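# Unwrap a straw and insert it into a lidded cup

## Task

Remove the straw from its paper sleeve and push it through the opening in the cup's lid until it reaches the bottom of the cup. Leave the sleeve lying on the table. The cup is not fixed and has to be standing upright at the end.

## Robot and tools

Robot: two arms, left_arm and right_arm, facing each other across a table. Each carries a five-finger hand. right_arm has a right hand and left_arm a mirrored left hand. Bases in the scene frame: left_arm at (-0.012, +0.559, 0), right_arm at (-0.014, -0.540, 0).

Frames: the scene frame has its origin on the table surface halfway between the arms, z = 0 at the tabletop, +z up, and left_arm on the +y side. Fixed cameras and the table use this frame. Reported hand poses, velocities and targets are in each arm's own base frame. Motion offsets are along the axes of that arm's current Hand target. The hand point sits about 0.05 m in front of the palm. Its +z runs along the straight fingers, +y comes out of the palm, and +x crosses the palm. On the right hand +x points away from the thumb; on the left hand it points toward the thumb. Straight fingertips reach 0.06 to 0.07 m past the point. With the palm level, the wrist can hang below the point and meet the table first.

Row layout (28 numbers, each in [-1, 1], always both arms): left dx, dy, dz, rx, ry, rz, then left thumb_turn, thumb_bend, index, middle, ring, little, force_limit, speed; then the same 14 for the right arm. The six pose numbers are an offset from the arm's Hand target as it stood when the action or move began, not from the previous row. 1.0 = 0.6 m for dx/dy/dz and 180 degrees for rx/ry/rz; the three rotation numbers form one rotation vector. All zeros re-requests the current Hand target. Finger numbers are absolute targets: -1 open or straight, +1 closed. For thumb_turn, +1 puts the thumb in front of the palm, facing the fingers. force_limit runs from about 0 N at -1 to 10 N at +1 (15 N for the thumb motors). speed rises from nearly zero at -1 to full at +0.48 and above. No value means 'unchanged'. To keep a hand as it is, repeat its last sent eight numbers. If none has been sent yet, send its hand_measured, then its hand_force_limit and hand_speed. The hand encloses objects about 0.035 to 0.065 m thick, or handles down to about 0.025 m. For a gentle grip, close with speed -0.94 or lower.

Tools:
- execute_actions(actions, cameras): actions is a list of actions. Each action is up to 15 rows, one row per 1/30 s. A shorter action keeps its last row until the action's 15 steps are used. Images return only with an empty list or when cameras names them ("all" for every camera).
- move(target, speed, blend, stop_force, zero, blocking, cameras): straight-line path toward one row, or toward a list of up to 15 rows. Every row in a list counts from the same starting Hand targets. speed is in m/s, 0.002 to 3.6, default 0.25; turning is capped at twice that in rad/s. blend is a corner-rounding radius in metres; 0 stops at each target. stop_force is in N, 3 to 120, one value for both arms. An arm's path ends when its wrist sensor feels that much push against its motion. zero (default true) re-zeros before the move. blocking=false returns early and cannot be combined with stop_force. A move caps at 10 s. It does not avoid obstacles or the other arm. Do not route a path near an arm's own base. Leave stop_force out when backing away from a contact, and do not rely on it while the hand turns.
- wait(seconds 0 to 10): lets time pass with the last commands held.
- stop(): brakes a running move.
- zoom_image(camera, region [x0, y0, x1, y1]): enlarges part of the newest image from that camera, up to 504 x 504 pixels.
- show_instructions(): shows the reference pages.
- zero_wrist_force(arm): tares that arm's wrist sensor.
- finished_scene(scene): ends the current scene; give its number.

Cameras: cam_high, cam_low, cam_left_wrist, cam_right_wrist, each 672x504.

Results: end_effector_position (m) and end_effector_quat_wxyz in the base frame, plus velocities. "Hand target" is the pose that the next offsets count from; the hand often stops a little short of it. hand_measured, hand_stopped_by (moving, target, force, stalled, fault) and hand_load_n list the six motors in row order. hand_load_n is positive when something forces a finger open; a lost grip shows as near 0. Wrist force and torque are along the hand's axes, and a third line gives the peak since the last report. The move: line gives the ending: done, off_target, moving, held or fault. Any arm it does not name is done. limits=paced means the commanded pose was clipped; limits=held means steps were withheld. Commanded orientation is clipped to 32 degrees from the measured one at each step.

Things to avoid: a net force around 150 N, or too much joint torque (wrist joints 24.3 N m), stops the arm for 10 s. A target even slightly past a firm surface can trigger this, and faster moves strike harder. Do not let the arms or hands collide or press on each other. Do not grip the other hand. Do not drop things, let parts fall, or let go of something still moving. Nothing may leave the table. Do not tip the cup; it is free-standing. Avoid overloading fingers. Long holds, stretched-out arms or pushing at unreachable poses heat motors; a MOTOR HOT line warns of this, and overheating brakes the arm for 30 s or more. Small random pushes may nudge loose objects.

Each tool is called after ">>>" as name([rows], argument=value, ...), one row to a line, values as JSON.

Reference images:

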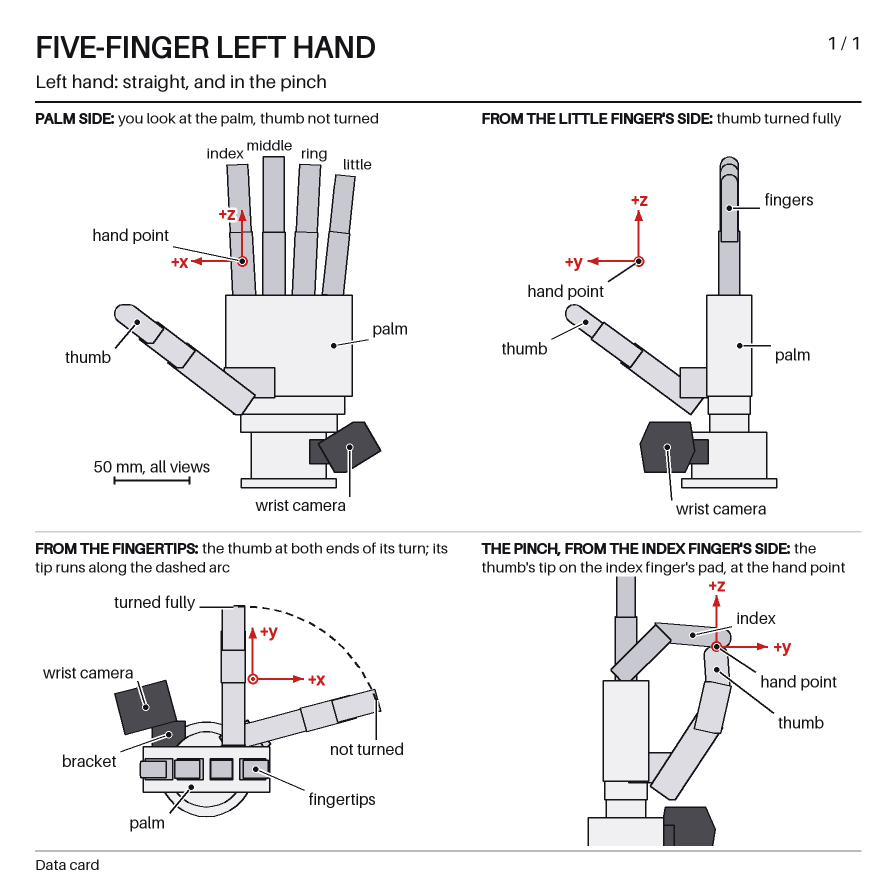

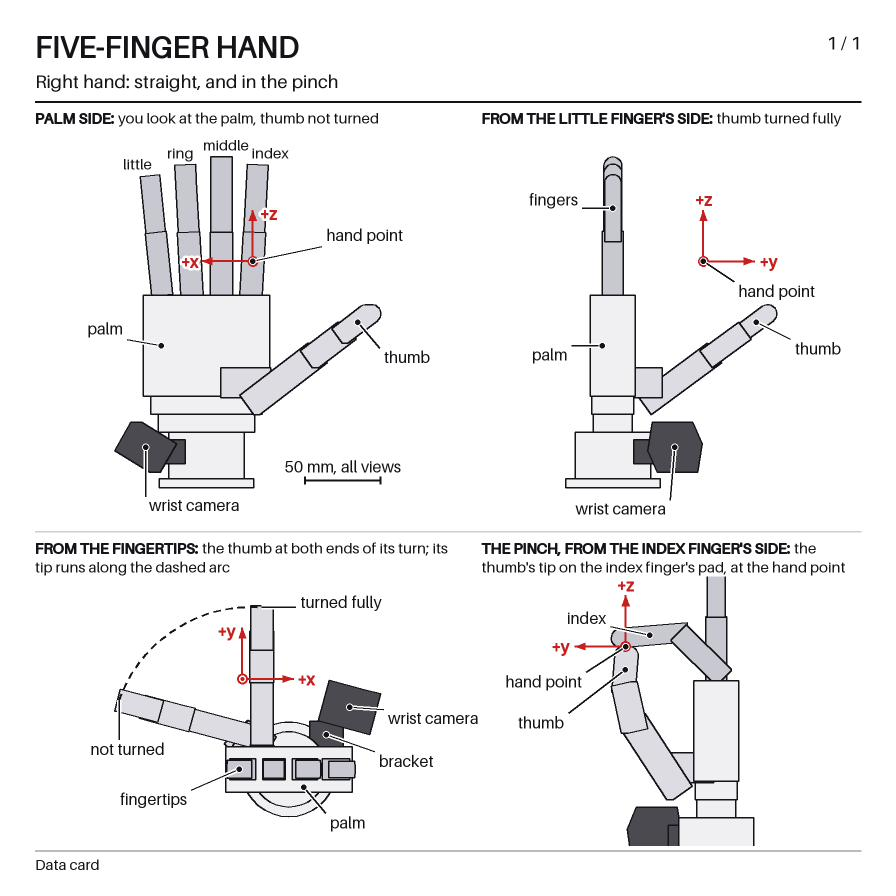

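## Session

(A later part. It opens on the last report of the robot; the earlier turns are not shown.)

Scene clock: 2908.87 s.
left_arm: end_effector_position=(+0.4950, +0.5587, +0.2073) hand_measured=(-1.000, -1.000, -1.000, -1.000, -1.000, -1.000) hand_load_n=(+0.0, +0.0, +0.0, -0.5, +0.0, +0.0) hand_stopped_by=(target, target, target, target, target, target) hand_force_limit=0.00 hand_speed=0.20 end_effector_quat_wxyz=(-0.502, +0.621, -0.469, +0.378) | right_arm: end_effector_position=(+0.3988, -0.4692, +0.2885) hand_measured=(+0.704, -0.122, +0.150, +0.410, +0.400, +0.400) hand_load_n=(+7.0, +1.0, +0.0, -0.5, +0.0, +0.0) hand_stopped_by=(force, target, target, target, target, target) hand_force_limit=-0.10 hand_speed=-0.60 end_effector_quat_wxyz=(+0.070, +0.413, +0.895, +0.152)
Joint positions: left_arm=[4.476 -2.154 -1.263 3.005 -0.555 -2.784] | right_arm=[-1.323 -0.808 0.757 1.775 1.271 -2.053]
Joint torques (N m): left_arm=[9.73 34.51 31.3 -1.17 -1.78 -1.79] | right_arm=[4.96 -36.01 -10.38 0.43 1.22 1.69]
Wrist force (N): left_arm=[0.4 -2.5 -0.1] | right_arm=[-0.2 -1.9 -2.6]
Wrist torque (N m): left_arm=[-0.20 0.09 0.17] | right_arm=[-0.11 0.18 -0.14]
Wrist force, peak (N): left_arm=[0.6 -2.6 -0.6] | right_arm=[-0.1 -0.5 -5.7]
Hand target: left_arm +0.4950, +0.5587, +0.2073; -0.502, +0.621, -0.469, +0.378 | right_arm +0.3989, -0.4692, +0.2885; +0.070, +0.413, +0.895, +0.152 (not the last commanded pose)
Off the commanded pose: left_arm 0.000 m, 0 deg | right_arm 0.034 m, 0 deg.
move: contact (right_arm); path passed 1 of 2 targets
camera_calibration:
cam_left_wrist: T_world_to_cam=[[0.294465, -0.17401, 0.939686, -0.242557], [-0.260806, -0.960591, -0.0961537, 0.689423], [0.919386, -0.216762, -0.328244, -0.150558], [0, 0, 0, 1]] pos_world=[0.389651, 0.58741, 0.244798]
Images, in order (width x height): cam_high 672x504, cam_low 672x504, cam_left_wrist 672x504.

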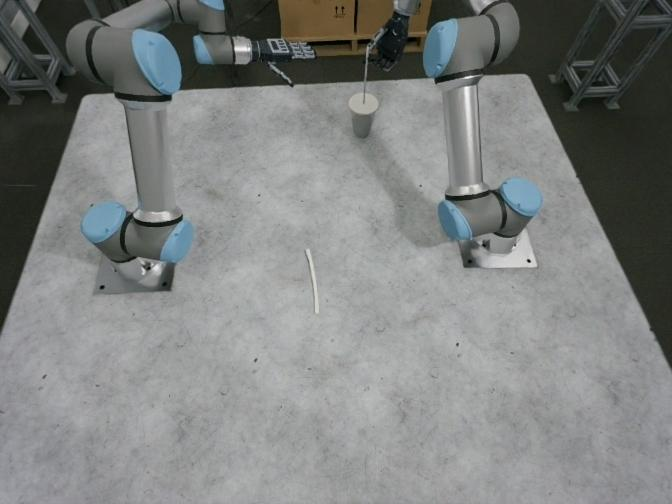

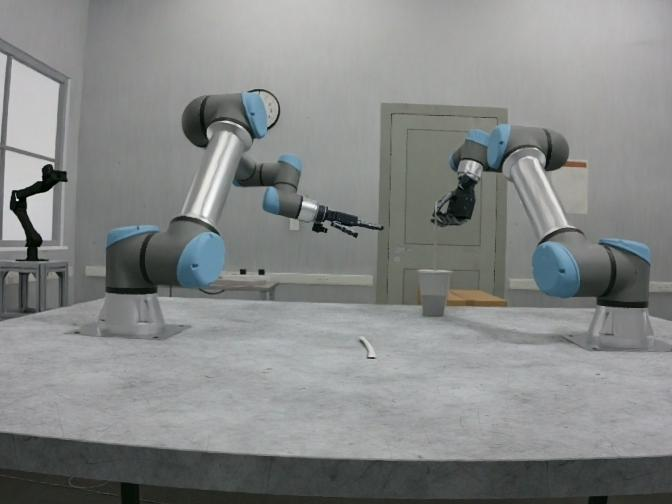

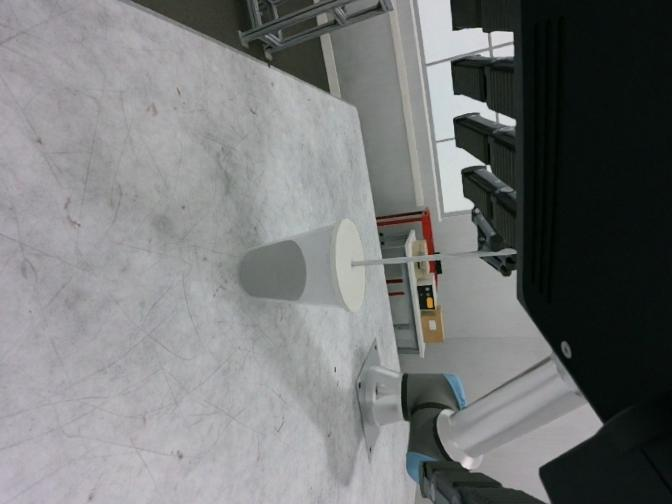

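>>> zoom_image(camera="cam_left_wrist", region=[320, 210, 400, 320])

>>> zoom_image(camera="cam_high", region=[340, 80, 390, 125])

>>> zoom_image(camera="cam_low", region=[410, 240, 460, 290])

Scaled by 4.582.

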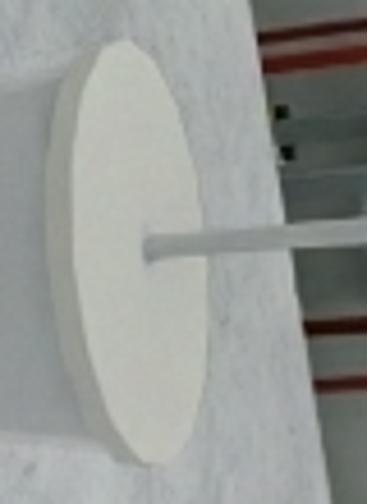

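Scaled by 10.080.

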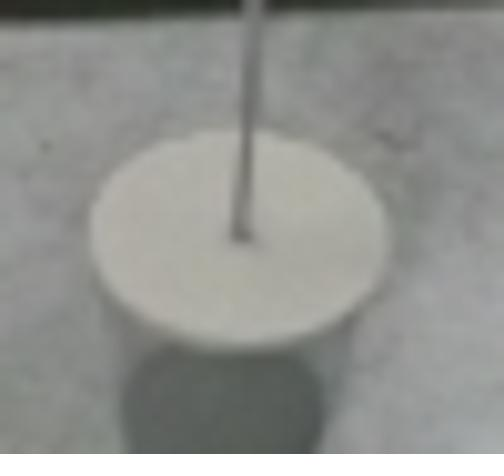

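Scaled by 10.080.

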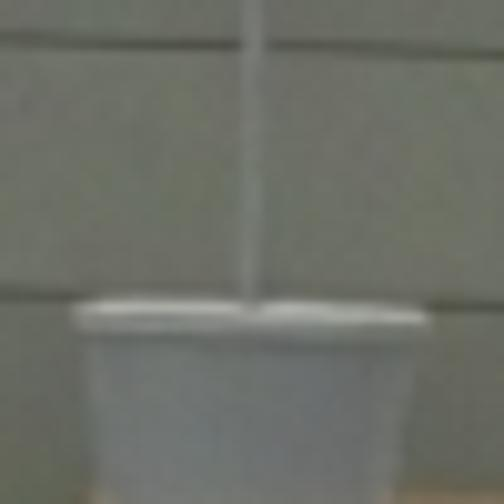

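>>> move(target=[0, 0, 0, 0, 0, 0, -1, -1, -1, -1, -1, -1, 0.0, 0.2, 0.00173, 0.00343, -0.00586, 0, 0, 0, 0.99, -0.121, 0.15, 0.41, 0.4, 0.4, -0.1, -0.6], speed=0.03, cameras=["cam_high", "cam_left_wrist"])

>>> zoom_image(camera="cam_left_wrist", region=[320, 230, 390, 300])

>>> move(target=[0, 0, 0, 0, 0, 0, -1, -1, -1, -1, -1, -1, 0.0, 0.2, 0, -0.01925, 0.05502, 0, 0, 0, 0.99, -0.121, 0.15, 0.41, 0.4, 0.4, -0.1, -0.6], speed=0.02, stop_force=3, cameras=["cam_high", "cam_low", "cam_left_wrist"])

>>> zoom_image(camera="cam_left_wrist", region=[320, 230, 390, 300])

>>> zoom_image(camera="cam_high", region=[340, 80, 390, 125])

Scene clock: 2935.10 s.
left_arm: end_effector_position=(+0.4950, +0.5587, +0.2073) hand_measured=(-1.000, -1.000, -1.000, -1.000, -1.000, -1.000) hand_load_n=(+0.0, +0.5, +0.0, +0.0, +0.0, +0.0) hand_stopped_by=(target, target, target, target, target, target) hand_force_limit=0.00 hand_speed=0.20 end_effector_quat_wxyz=(-0.502, +0.621, -0.469, +0.378) | right_arm: end_effector_position=(+0.3988, -0.4679, +0.2926) hand_measured=(+0.704, -0.122, +0.150, +0.410, +0.400, +0.400) hand_load_n=(+7.0, +0.5, +0.0, +0.0, +0.5, +0.0) hand_stopped_by=(force, target, target, target, target, target) hand_force_limit=-0.10 hand_speed=-0.60 end_effector_quat_wxyz=(+0.070, +0.413, +0.895, +0.152)
Joint positions: left_arm=[4.476 -2.154 -1.263 3.005 -0.555 -2.784] | right_arm=[-1.323 -0.812 0.753 1.783 1.271 -2.053]
Joint torques (N m): left_arm=[10.6 33.52 30.04 -1.48 -1.55 -1.92] | right_arm=[6.68 -51.53 -21.15 3.49 -1.18 2.43]
Wrist force (N): left_arm=[0.5 -2.3 -0.5] | right_arm=[-0.3 -2.0 -2.7]
Wrist torque (N m): left_arm=[-0.15 0.06 0.17] | right_arm=[-0.10 0.20 -0.14]
Wrist force, peak (N): left_arm=[0.4 -2.6 -0.5] | right_arm=[-0.2 -1.9 -3.0]
Hand target: left_arm +0.4950, +0.5587, +0.2073; -0.502, +0.621, -0.469, +0.378 | right_arm +0.3988, -0.4679, +0.2925; +0.070, +0.413, +0.895, +0.152
Off the commanded pose: left_arm 0.000 m, 0 deg | right_arm 0.000 m, 0 deg.
move: done
camera_calibration:
cam_left_wrist: T_world_to_cam=[[0.294465, -0.17401, 0.939686, -0.242557], [-0.260806, -0.960591, -0.0961537, 0.689423], [0.919386, -0.216762, -0.328244, -0.150558], [0, 0, 0, 1]] pos_world=[0.389651, 0.58741, 0.244798]
Images, in order (width x height): cam_high 672x504, cam_left_wrist 672x504.

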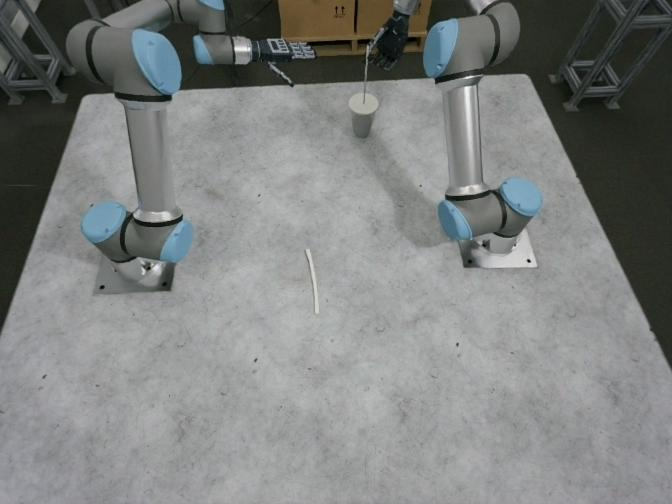

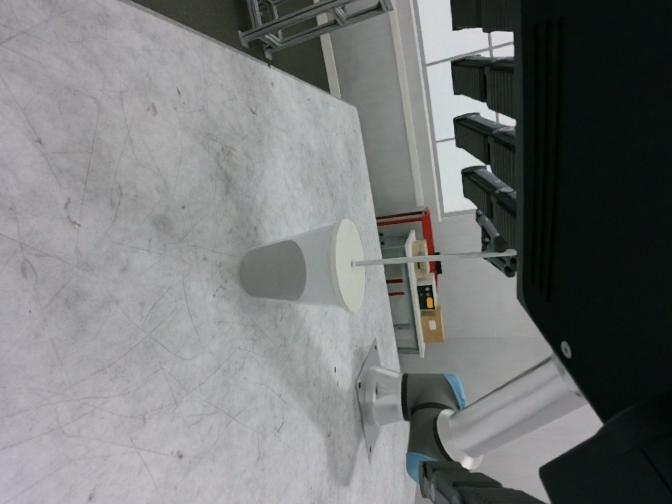

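Scaled by 7.200.

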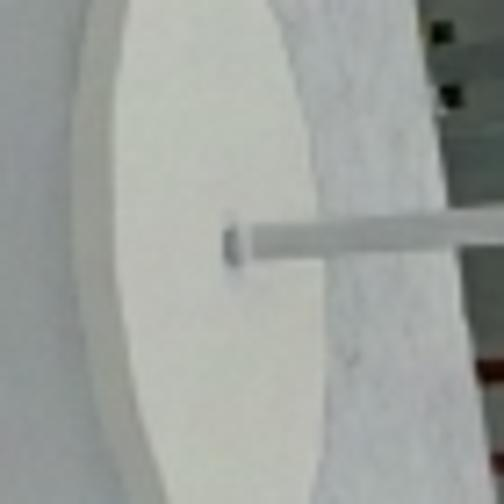

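Scene clock: 2936.30 s.
left_arm: end_effector_position=(+0.4950, +0.5587, +0.2073) hand_measured=(-1.000, -1.000, -1.000, -1.000, -1.000, -1.000) hand_load_n=(+0.0, +0.0, +0.0, +0.0, +0.0, +0.0) hand_stopped_by=(target, target, target, target, target, target) hand_force_limit=0.00 hand_speed=0.20 end_effector_quat_wxyz=(-0.502, +0.621, -0.469, +0.378) | right_arm: end_effector_position=(+0.3988, -0.4679, +0.2840) hand_measured=(+0.704, -0.122, +0.150, +0.410, +0.400, +0.400) hand_load_n=(+6.5, -1.0, +0.0, +2.0, +0.0, +0.0) hand_stopped_by=(force, target, target, target, target, target) hand_force_limit=-0.10 hand_speed=-0.60 end_effector_quat_wxyz=(+0.070, +0.413, +0.895, +0.152)
Joint positions: left_arm=[4.476 -2.154 -1.263 3.005 -0.555 -2.784] | right_arm=[-1.323 -0.813 0.777 1.76 1.271 -2.053]
Joint torques (N m): left_arm=[10.81 33.95 29.88 -1.24 -1.52 -1.54] | right_arm=[5.08 -38.22 -14.19 3.77 -1.25 1.11]
Wrist force (N): left_arm=[0.4 -2.3 -0.4] | right_arm=[-0.2 -3.1 0.7]
Wrist torque (N m): left_arm=[-0.14 0.08 0.17] | right_arm=[-0.09 0.15 -0.16]
Wrist force, peak (N): left_arm=[0.5 -2.6 -0.3] | right_arm=[-0.2 -0.7 -5.5]
Hand target: left_arm +0.4950, +0.5587, +0.2073; -0.502, +0.621, -0.469, +0.378 | right_arm +0.3988, -0.4680, +0.2839; +0.070, +0.413, +0.895, +0.152 (not the last commanded pose)
Off the commanded pose: left_arm 0.000 m, 0 deg | right_arm 0.026 m, 0 deg.
move: contact (right_arm)
camera_calibration:
cam_left_wrist: T_world_to_cam=[[0.294465, -0.17401, 0.939686, -0.242557], [-0.260806, -0.960591, -0.0961537, 0.689423], [0.919386, -0.216762, -0.328244, -0.150558], [0, 0, 0, 1]] pos_world=[0.389651, 0.58741, 0.244798]
Images, in order (width x height): cam_high 672x504, cam_low 672x504, cam_left_wrist 672x504.

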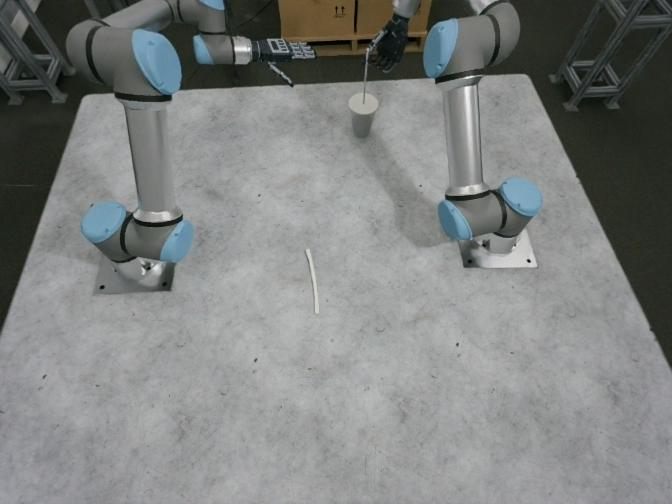

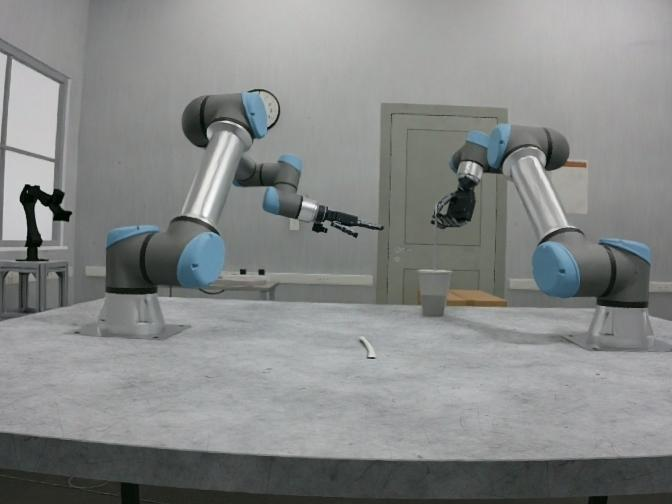

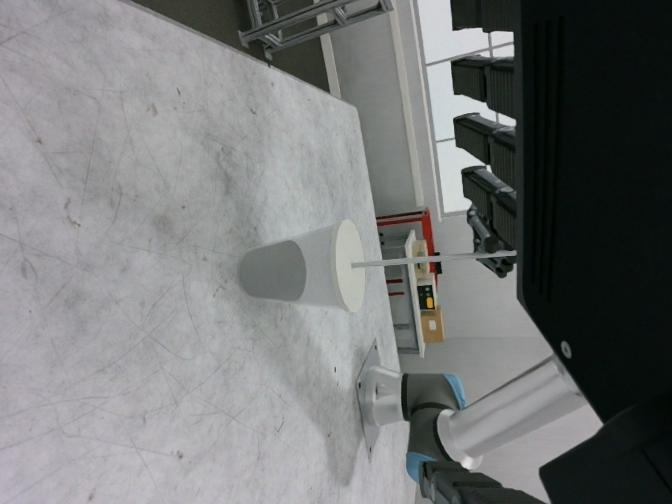

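Scaled by 7.200.

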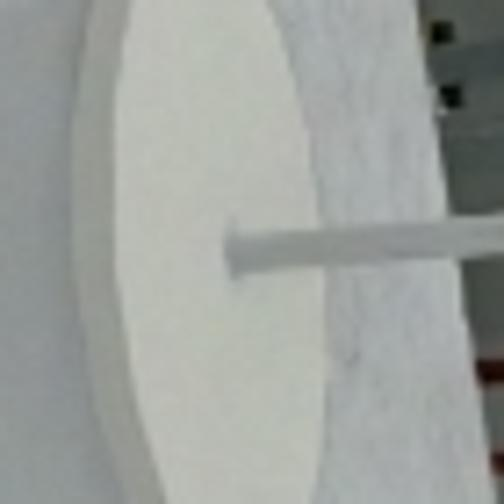

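Scaled by 10.080.

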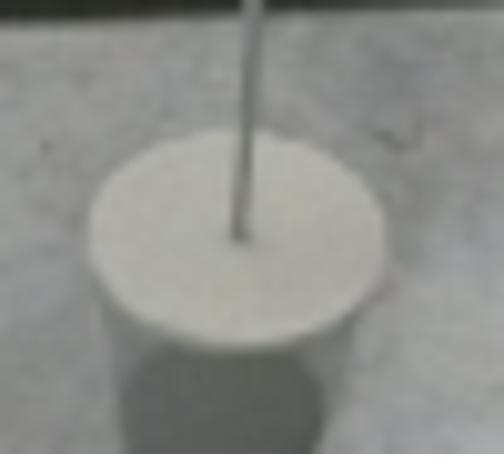

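>>> move(target=[0, 0, 0, 0, 0, 0, -1, -1, -1, -1, -1, -1, 0.0, 0.2, 0, -0.011, 0.03144, 0, 0, 0, 0.99, -0.121, 0.15, 0.41, 0.4, 0.4, -0.1, -0.6], speed=0.015, stop_force=7, cameras=["cam_high", "cam_left_wrist", "cam_right_wrist"])

>>> zoom_image(camera="cam_left_wrist", region=[320, 230, 390, 300])

Scene clock: 2957.73 s.
left_arm: end_effector_position=(+0.4950, +0.5587, +0.2073) hand_measured=(-1.000, -1.000, -1.000, -1.000, -1.000, -1.000) hand_load_n=(+0.0, +0.0, +0.0, +0.0, +0.0, +0.0) hand_stopped_by=(target, target, target, target, target, target) hand_force_limit=0.00 hand_speed=0.20 end_effector_quat_wxyz=(-0.502, +0.621, -0.469, +0.378) | right_arm: end_effector_position=(+0.3988, -0.4680, +0.2767) hand_measured=(+0.704, -0.122, +0.150, +0.410, +0.400, +0.400) hand_load_n=(+6.0, -0.5, +0.0, +2.5, +0.0, +0.0) hand_stopped_by=(force, target, target, target, target, target) hand_force_limit=-0.10 hand_speed=-0.60 end_effector_quat_wxyz=(+0.070, +0.413, +0.895, +0.152)
Joint positions: left_arm=[4.476 -2.154 -1.263 3.005 -0.555 -2.784] | right_arm=[-1.323 -0.814 0.797 1.741 1.271 -2.053]
Joint torques (N m): left_arm=[10.29 33.8 30.73 -0.88 -1.28 -1.6] | right_arm=[4.41 -45.13 -25.31 5.37 -1.05 0.36]
Wrist force (N): left_arm=[0.5 -2.4 -0.4] | right_arm=[-0.4 -3.1 0.3]
Wrist torque (N m): left_arm=[-0.17 0.06 0.17] | right_arm=[-0.11 0.19 -0.18]
Wrist force, peak (N): left_arm=[0.4 -2.6 -0.3] | right_arm=[-0.3 -0.7 -6.0]
Hand target: left_arm +0.4950, +0.5587, +0.2073; -0.502, +0.621, -0.469, +0.378 | right_arm +0.3988, -0.4680, +0.2767; +0.070, +0.413, +0.895, +0.152 (not the last commanded pose)
Off the commanded pose: left_arm 0.000 m, 0 deg | right_arm 0.013 m, 0 deg.
move: contact (right_arm)
camera_calibration:
cam_left_wrist: T_world_to_cam=[[0.294465, -0.17401, 0.939686, -0.242557], [-0.260806, -0.960591, -0.0961537, 0.689423], [0.919386, -0.216762, -0.328244, -0.150558], [0, 0, 0, 1]] pos_world=[0.389651, 0.58741, 0.244798]
cam_right_wrist: T_world_to_cam=[[0.50419, 0.816465, 0.281384, 0.110728], [0.612805, -0.56783, 0.549581, -0.659532], [0.608492, -0.10466, -0.786628, 0.0380702], [0, 0, 0, 1]] pos_world=[0.325171, -0.460923, 0.361257]
Images, in order (width x height): cam_high 672x504, cam_left_wrist 672x504, cam_right_wrist 672x504.

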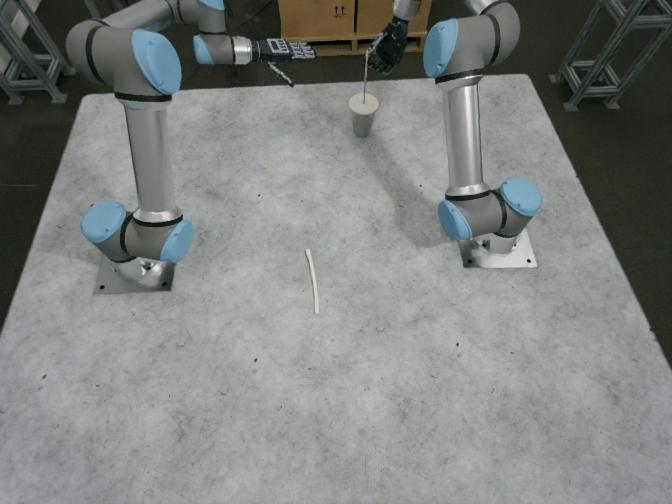

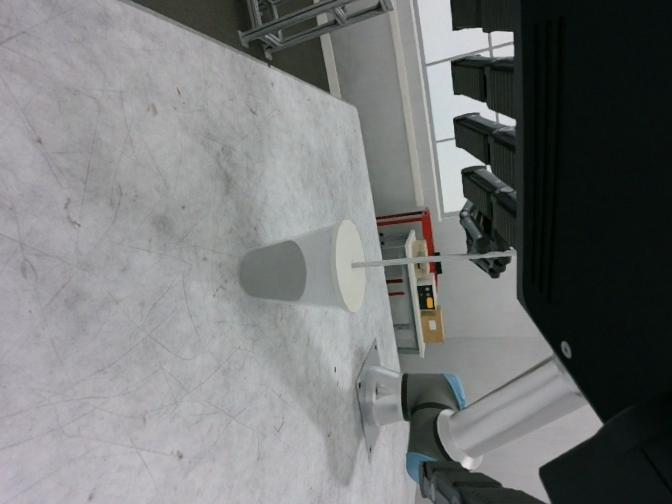

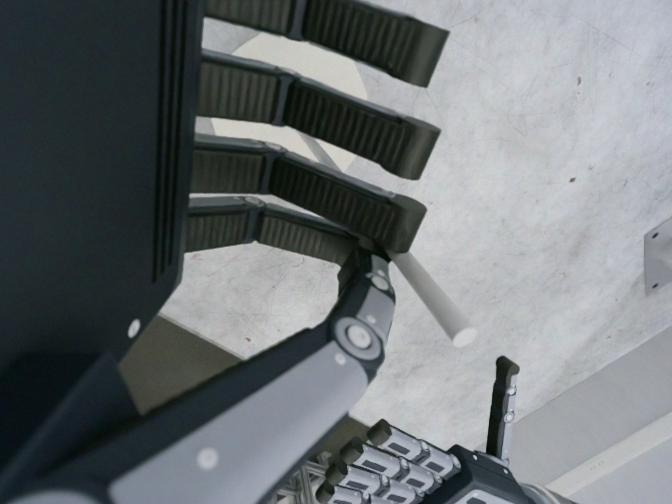

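Scaled by 7.200.

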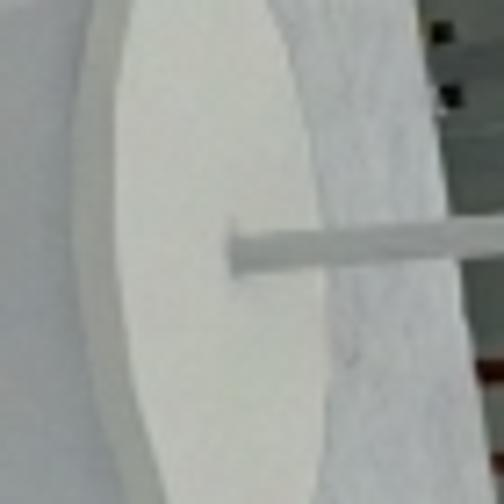

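>>> move(target=[0, 0, 0, 0, 0, 0, -1, -1, -1, -1, -1, -1, 0.0, 0.2, 0, -0.044, 0.1258, 0, 0, 0, 0.99, -0.121, 0.15, 0.41, 0.4, 0.4, -0.1, -0.6], speed=0.03, stop_force=10, cameras=["cam_high", "cam_low", "cam_left_wrist", "cam_right_wrist"])

Scene clock: 2980.70 s.
left_arm: end_effector_position=(+0.4950, +0.5587, +0.2073) hand_measured=(-1.000, -1.000, -1.000, -1.000, -1.000, -1.000) hand_load_n=(-0.5, +0.0, -0.5, +0.0, +0.0, +0.0) hand_stopped_by=(target, target, target, target, target, target) hand_force_limit=0.00 hand_speed=0.20 end_effector_quat_wxyz=(-0.502, +0.621, -0.469, +0.378) | right_arm: end_effector_position=(+0.3987, -0.4680, +0.1967) hand_measured=(+0.704, -0.122, +0.150, +0.410, +0.400, +0.400) hand_load_n=(+6.5, +2.0, +0.0, +0.0, +0.0, +0.0) hand_stopped_by=(force, target, target, target, target, target) hand_force_limit=-0.10 hand_speed=-0.60 end_effector_quat_wxyz=(+0.070, +0.413, +0.895, +0.152)
Joint positions: left_arm=[4.476 -2.154 -1.263 3.005 -0.555 -2.784] | right_arm=[-1.323 -0.794 0.968 1.551 1.271 -2.053]
Joint torques (N m): left_arm=[9.36 33.93 30.08 -0.77 -0.96 -1.53] | right_arm=[-6.64 -55.66 -24.4 5.03 -0.04 -0.13]
Wrist force (N): left_arm=[0.3 -2.2 -0.3] | right_arm=[0.0 -2.0 -2.6]
Wrist torque (N m): left_arm=[-0.15 0.09 0.16] | right_arm=[-0.12 0.15 -0.14]
Wrist force, peak (N): left_arm=[0.4 -2.7 -0.6] | right_arm=[-0.1 -0.9 -6.0]
Hand target: left_arm +0.4950, +0.5587, +0.2073; -0.502, +0.621, -0.469, +0.378 | right_arm +0.3987, -0.4680, +0.1967; +0.070, +0.413, +0.895, +0.152
Off the commanded pose: left_arm 0.000 m, 0 deg | right_arm 0.000 m, 0 deg.
move: done
camera_calibration:
cam_left_wrist: T_world_to_cam=[[0.294465, -0.17401, 0.939686, -0.242557], [-0.260806, -0.960591, -0.0961537, 0.689423], [0.919386, -0.216762, -0.328244, -0.150558], [0, 0, 0, 1]] pos_world=[0.389651, 0.58741, 0.244798]
cam_right_wrist: T_world_to_cam=[[0.504141, 0.816473, 0.281448, 0.133372], [0.612839, -0.567836, 0.549536, -0.615563], [0.608498, -0.104561, -0.786636, -0.0247642], [0, 0, 0, 1]] pos_world=[0.325071, -0.461023, 0.281256]

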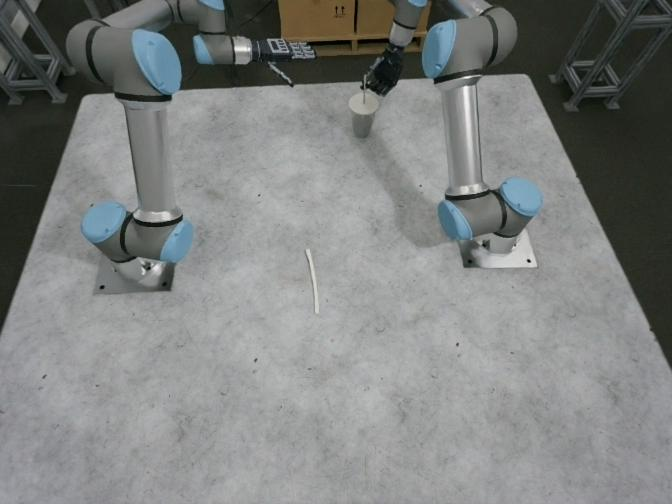

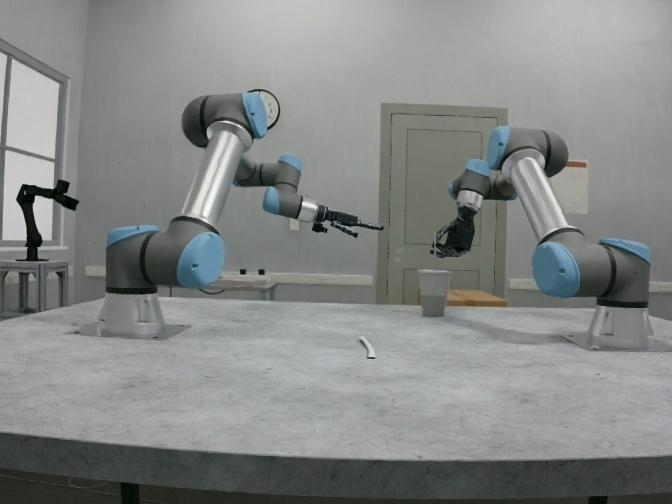

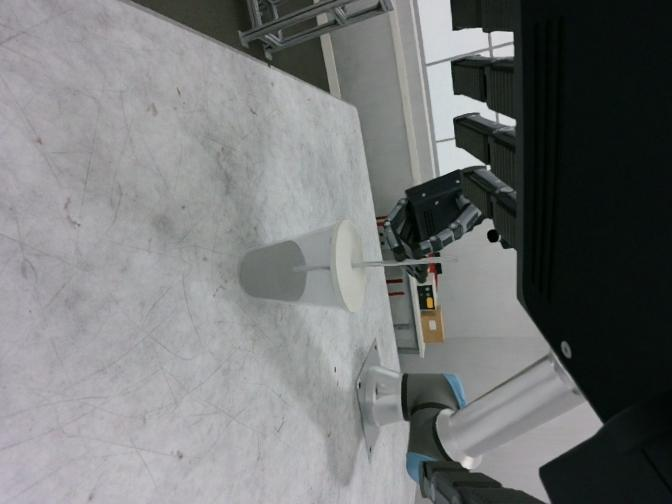

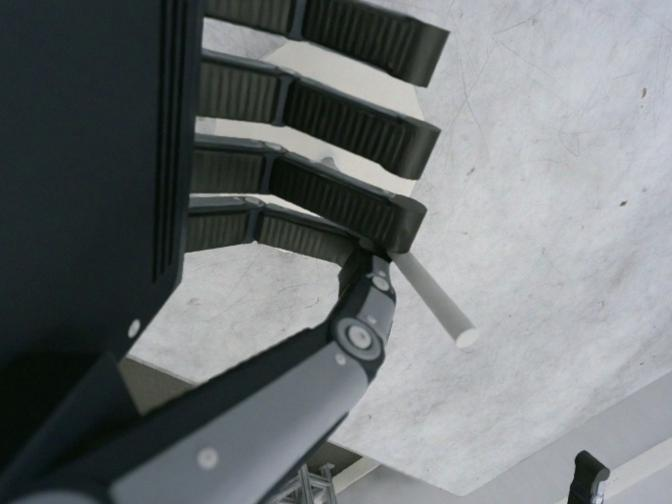

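>>> move(target=[0, 0, 0, 0, 0, 0, -1, -1, -1, -1, -1, -1, 0.0, 0.2, 0, -0.0099, 0.0283, 0, 0, 0, 0.99, -0.121, 0.15, 0.41, 0.4, 0.4, -0.1, -0.6], speed=0.03, stop_force=5, cameras=["cam_left_wrist"])

>>> zoom_image(camera="cam_left_wrist", region=[220, 160, 480, 320])

Scene clock: 2992.07 s.
left_arm: end_effector_position=(+0.4950, +0.5587, +0.2073) hand_measured=(-1.000, -1.000, -1.000, -1.000, -1.000, -1.000) hand_load_n=(+0.0, +0.0, +0.0, +0.0, +0.0, +0.0) hand_stopped_by=(target, target, target, target, target, target) hand_force_limit=0.00 hand_speed=0.20 end_effector_quat_wxyz=(-0.502, +0.621, -0.469, +0.378) | right_arm: end_effector_position=(+0.3987, -0.4680, +0.1788) hand_measured=(+0.704, -0.122, +0.150, +0.410, +0.400, +0.400) hand_load_n=(+6.5, +1.5, +0.0, +0.0, +0.0, +0.0) hand_stopped_by=(force, target, target, target, target, target) hand_force_limit=-0.10 hand_speed=-0.60 end_effector_quat_wxyz=(+0.070, +0.413, +0.895, +0.152)
Joint positions: left_arm=[4.476 -2.154 -1.263 3.005 -0.555 -2.784] | right_arm=[-1.323 -0.785 0.997 1.511 1.271 -2.053]
Joint torques (N m): left_arm=[9.48 33.48 29.41 -0.51 -0.54 -1.58] | right_arm=[-5.35 -56.74 -23.21 4.91 1.23 -0.92]
Wrist force (N): left_arm=[0.4 -2.3 -0.2] | right_arm=[-0.1 -1.9 -3.1]
Wrist torque (N m): left_arm=[-0.16 0.07 0.17] | right_arm=[-0.11 0.18 -0.15]
Wrist force, peak (N): left_arm=[0.4 -2.6 -0.5] | right_arm=[-0.3 -0.5 -6.5]
Hand target: left_arm +0.4950, +0.5587, +0.2073; -0.502, +0.621, -0.469, +0.378 | right_arm +0.3987, -0.4680, +0.1788; +0.070, +0.413, +0.895, +0.152
Off the commanded pose: left_arm 0.000 m, 0 deg | right_arm 0.000 m, 0 deg.
move: done
camera_calibration:
cam_left_wrist: T_world_to_cam=[[0.294465, -0.17401, 0.939686, -0.242557], [-0.260806, -0.960591, -0.0961537, 0.689423], [0.919386, -0.216762, -0.328244, -0.150558], [0, 0, 0, 1]] pos_world=[0.389651, 0.58741, 0.244798]
Images, in order (width x height): cam_left_wrist 672x504.

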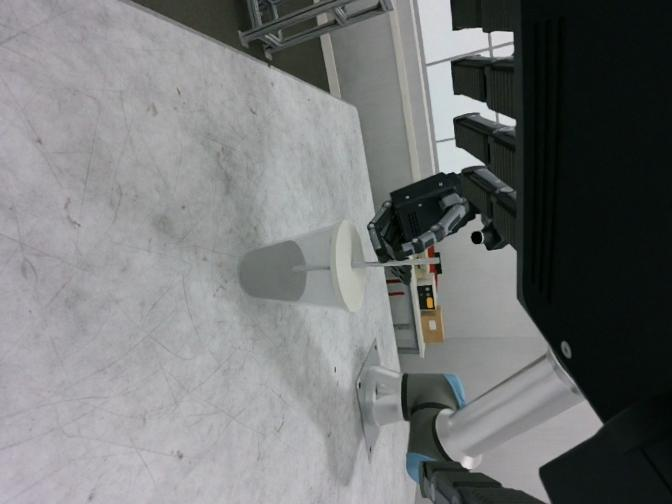

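Scaled by 1.938.

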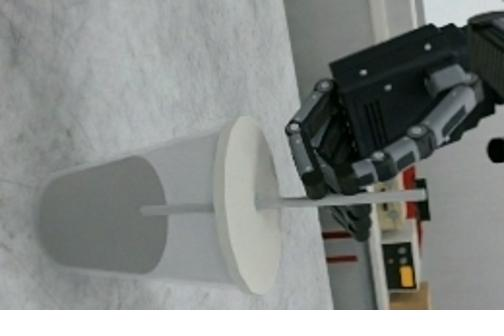

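>>> move(target=[0, 0, 0, 0, 0, 0, -1, -1, -1, -1, -1, -1, 0.0, 0.2, 0, 0, 0, 0, 0, 0, 0.58, -0.121, 0.15, 0.41, 0.4, 0.4, -0.1, -0.85], cameras=["cam_left_wrist", "cam_right_wrist"])

>>> zoom_image(camera="cam_left_wrist", region=[220, 160, 480, 320])

Scene clock: 3004.93 s.
left_arm: end_effector_position=(+0.4950, +0.5587, +0.2073) hand_measured=(-1.000, -1.000, -1.000, -1.000, -1.000, -1.000) hand_load_n=(+0.0, +0.0, +0.0, +0.0, +0.0, +0.0) hand_stopped_by=(target, target, target, target, target, target) hand_force_limit=0.00 hand_speed=0.20 end_effector_quat_wxyz=(-0.502, +0.621, -0.469, +0.378) | right_arm: end_effector_position=(+0.3987, -0.4680, +0.1788) hand_measured=(+0.580, -0.122, +0.150, +0.410, +0.400, +0.400) hand_load_n=(+0.0, +0.0, +0.0, +0.0, +0.5, +0.0) hand_stopped_by=(target, target, target, target, target, target) hand_force_limit=-0.10 hand_speed=-0.85 end_effector_quat_wxyz=(+0.070, +0.413, +0.895, +0.152)
Joint positions: left_arm=[4.476 -2.154 -1.263 3.005 -0.555 -2.784] | right_arm=[-1.323 -0.785 0.997 1.511 1.271 -2.053]
Joint torques (N m): left_arm=[9.42 34.25 30.47 -0.52 -0.37 -1.66] | right_arm=[-4.26 -57.08 -24.12 5.07 1.01 -0.64]
Wrist force (N): left_arm=[0.4 -2.2 -0.5] | right_arm=[-0.1 -2.2 -2.7]
Wrist torque (N m): left_arm=[-0.14 0.07 0.17] | right_arm=[-0.14 0.18 -0.16]
Wrist force, peak (N): left_arm=[0.2 -2.7 -0.4] | right_arm=[-0.4 -2.3 -3.3]
Hand target: left_arm +0.4950, +0.5587, +0.2073; -0.502, +0.621, -0.469, +0.378 | right_arm +0.3987, -0.4680, +0.1788; +0.070, +0.413, +0.895, +0.152
Off the commanded pose: left_arm 0.000 m, 0 deg | right_arm 0.000 m, 0 deg.
move: done
camera_calibration:
cam_left_wrist: T_world_to_cam=[[0.294465, -0.17401, 0.939686, -0.242557], [-0.260806, -0.960591, -0.0961537, 0.689423], [0.919386, -0.216762, -0.328244, -0.150558], [0, 0, 0, 1]] pos_world=[0.389651, 0.58741, 0.244798]
cam_right_wrist: T_world_to_cam=[[0.504124, 0.816477, 0.28147, 0.138439], [0.612806, -0.56783, 0.54958, -0.605669], [0.608546, -0.10457, -0.786598, -0.0389534], [0, 0, 0, 1]] pos_world=[0.325072, -0.461023, 0.263256]
Images, in order (width x height): cam_left_wrist 672x504, cam_right_wrist 672x504.

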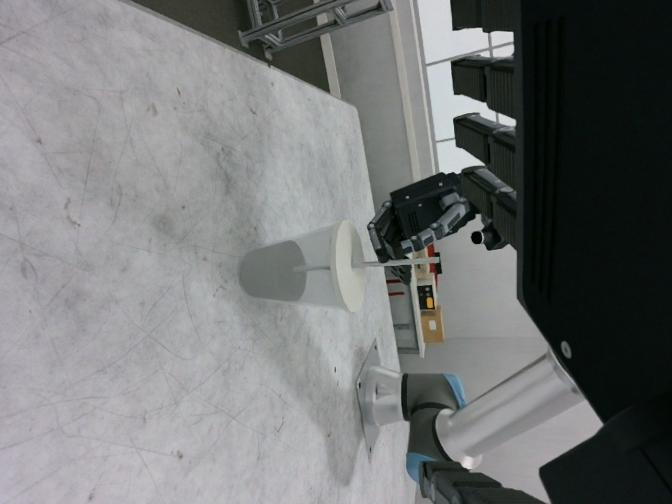

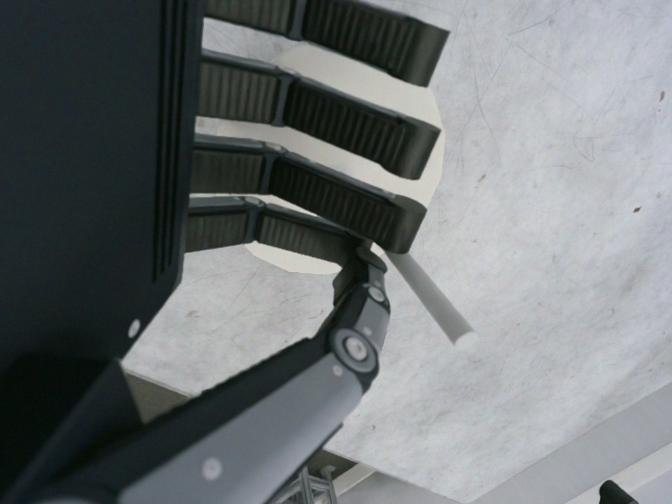

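Scaled by 1.938.

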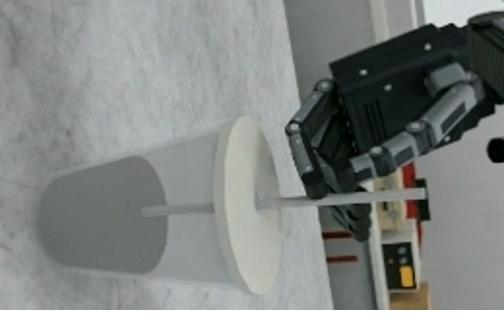

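>>> move([
  [0, 0, 0, 0, 0, 0, -1, -1, -1, -1, -1, -1, 0.0, 0.2, 0, 0.0143, -0.0409, 0, 0, 0, 0.58, -0.121, 0.15, 0.41, 0.4, 0.4, -0.1, -0.85],
  [0, 0, 0, 0, 0, 0, -1, -1, -1, -1, -1, -1, 0.0, 0.2, 0, 0.0143, -0.0409, 0, 0, 0, 1.0, -0.121, 0.15, 0.41, 0.4, 0.4, -0.4, -0.85],
  [0, 0, 0, 0, 0, 0, -1, -1, -1, -1, -1, -1, 0.0, 0.2, 0, 0.0143, -0.0409, 0, 0, 0, 0.99, -0.121, 0.15, 0.41, 0.4, 0.4, -0.1, -0.6],
], speed=0.05, cameras=["cam_left_wrist", "cam_right_wrist"])

>>> move(target=[0, 0, 0, 0, 0, 0, -1, -1, -1, -1, -1, -1, 0.0, 0.2, 0, -0.0165, 0.0472, 0, 0, 0, 0.99, -0.121, 0.15, 0.41, 0.4, 0.4, -0.1, -0.6], speed=0.02, stop_force=8, cameras=["cam_left_wrist", "cam_right_wrist"])

>>> zoom_image(camera="cam_left_wrist", region=[220, 160, 480, 320])

Scene clock: 3020.27 s.
left_arm: end_effector_position=(+0.4950, +0.5587, +0.2073) hand_measured=(-1.000, -1.000, -1.000, -1.000, -1.000, -1.000) hand_load_n=(+0.0, +0.0, -0.5, +0.0, +0.0, +0.0) hand_stopped_by=(target, target, target, target, target, target) hand_force_limit=0.00 hand_speed=0.20 end_effector_quat_wxyz=(-0.502, +0.621, -0.469, +0.378) | right_arm: end_effector_position=(+0.3987, -0.4680, +0.2048) hand_measured=(+0.728, -0.122, +0.150, +0.410, +0.400, +0.400) hand_load_n=(+10.0, +1.5, +0.0, +0.0, +0.0, +0.0) hand_stopped_by=(force, target, target, target, target, target) hand_force_limit=-0.10 hand_speed=-0.60 end_effector_quat_wxyz=(+0.070, +0.413, +0.895, +0.152)
Joint positions: left_arm=[4.476 -2.154 -1.263 3.005 -0.555 -2.784] | right_arm=[-1.323 -0.798 0.954 1.568 1.271 -2.053]
Joint torques (N m): left_arm=[8.55 34.61 29.56 -0.24 -0.19 -1.71] | right_arm=[5.61 -35.98 -9.49 0.01 0.43 1.83]
Wrist force (N): left_arm=[0.3 -2.3 -0.3] | right_arm=[-0.3 -1.9 -2.9]
Wrist torque (N m): left_arm=[-0.16 0.08 0.17] | right_arm=[-0.11 0.17 -0.15]
Wrist force, peak (N): left_arm=[0.2 -2.6 -0.9] | right_arm=[0.0 -1.9 -3.1]
Hand target: left_arm +0.4950, +0.5587, +0.2073; -0.502, +0.621, -0.469, +0.378 | right_arm +0.3987, -0.4680, +0.2047; +0.070, +0.413, +0.895, +0.152
Off the commanded pose: left_arm 0.000 m, 0 deg | right_arm 0.000 m, 0 deg.
move: done
camera_calibration:
cam_left_wrist: T_world_to_cam=[[0.294465, -0.17401, 0.939686, -0.242557], [-0.260806, -0.960591, -0.0961537, 0.689423], [0.919386, -0.216762, -0.328244, -0.150558], [0, 0, 0, 1]] pos_world=[0.389651, 0.58741, 0.244798]
cam_right_wrist: T_world_to_cam=[[0.504124, 0.816477, 0.28147, 0.131121], [0.612806, -0.56783, 0.54958, -0.619958], [0.608546, -0.10457, -0.786598, -0.0185018], [0, 0, 0, 1]] pos_world=[0.325072, -0.461023, 0.289256]
Images, in order (width x height): cam_left_wrist 672x504, cam_right_wrist 672x504.

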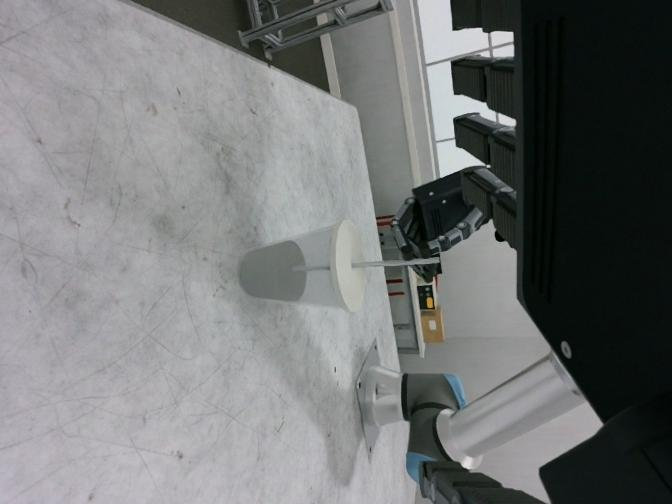

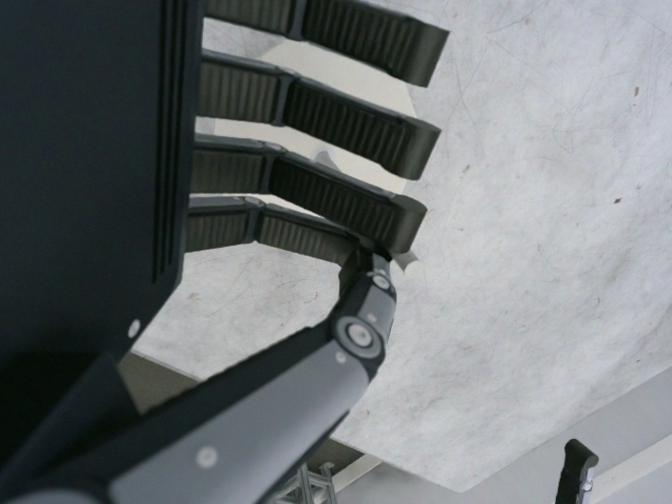

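Scene clock: 3022.93 s.
left_arm: end_effector_position=(+0.4950, +0.5587, +0.2073) hand_measured=(-1.000, -1.000, -1.000, -1.000, -1.000, -1.000) hand_load_n=(-0.5, +0.0, +0.0, +0.0, +0.0, +0.0) hand_stopped_by=(target, target, target, target, target, target) hand_force_limit=0.00 hand_speed=0.20 end_effector_quat_wxyz=(-0.502, +0.621, -0.469, +0.378) | right_arm: end_effector_position=(+0.3987, -0.4680, +0.1747) hand_measured=(+0.728, -0.122, +0.150, +0.410, +0.400, +0.400) hand_load_n=(+0.5, -0.5, +0.0, +0.5, +0.0, +0.0) hand_stopped_by=(force, target, target, target, target, target) hand_force_limit=-0.10 hand_speed=-0.60 end_effector_quat_wxyz=(+0.070, +0.413, +0.895, +0.152)
Joint positions: left_arm=[4.476 -2.154 -1.263 3.005 -0.555 -2.784] | right_arm=[-1.323 -0.782 1.003 1.503 1.271 -2.053]
Joint torques (N m): left_arm=[9.96 35.31 29.29 -0.44 0.16 -1.76] | right_arm=[-7.21 -56.86 -24.27 5.16 -2.02 -0.63]
Wrist force (N): left_arm=[0.3 -2.3 -0.4] | right_arm=[-0.1 -2.8 -2.2]
Wrist torque (N m): left_arm=[-0.15 0.08 0.16] | right_arm=[-0.17 0.17 -0.17]
Wrist force, peak (N): left_arm=[0.5 -2.7 -0.6] | right_arm=[-0.1 -0.9 -8.9]
Hand target: left_arm +0.4950, +0.5587, +0.2073; -0.502, +0.621, -0.469, +0.378 | right_arm +0.3987, -0.4680, +0.1747; +0.070, +0.413, +0.895, +0.152
Off the commanded pose: left_arm 0.000 m, 0 deg | right_arm 0.000 m, 0 deg.
move: done
camera_calibration:
cam_left_wrist: T_world_to_cam=[[0.294465, -0.17401, 0.939686, -0.242557], [-0.260806, -0.960591, -0.0961537, 0.689423], [0.919386, -0.216762, -0.328244, -0.150558], [0, 0, 0, 1]] pos_world=[0.389651, 0.58741, 0.244798]
cam_right_wrist: T_world_to_cam=[[0.504124, 0.816477, 0.28147, 0.139565], [0.612806, -0.56783, 0.54958, -0.603471], [0.608546, -0.10457, -0.786598, -0.0420998], [0, 0, 0, 1]] pos_world=[0.325072, -0.461023, 0.259256]
Images, in order (width x height): cam_left_wrist 672x504, cam_right_wrist 672x504.

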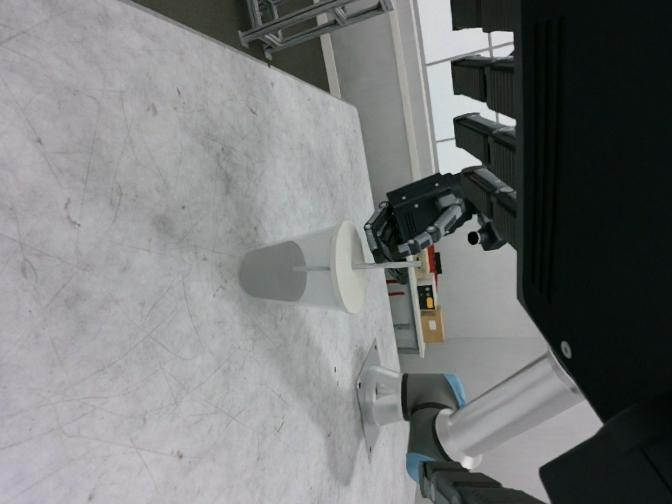

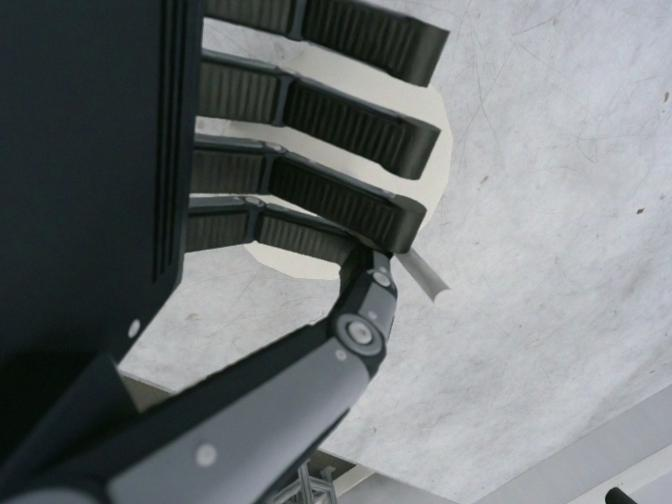

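Scaled by 1.938.

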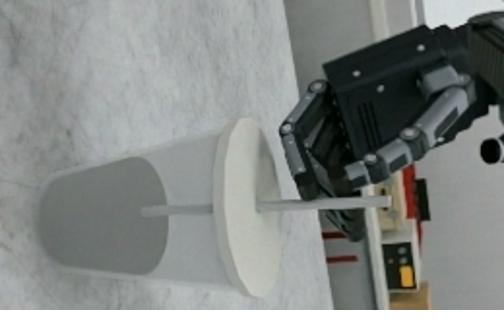

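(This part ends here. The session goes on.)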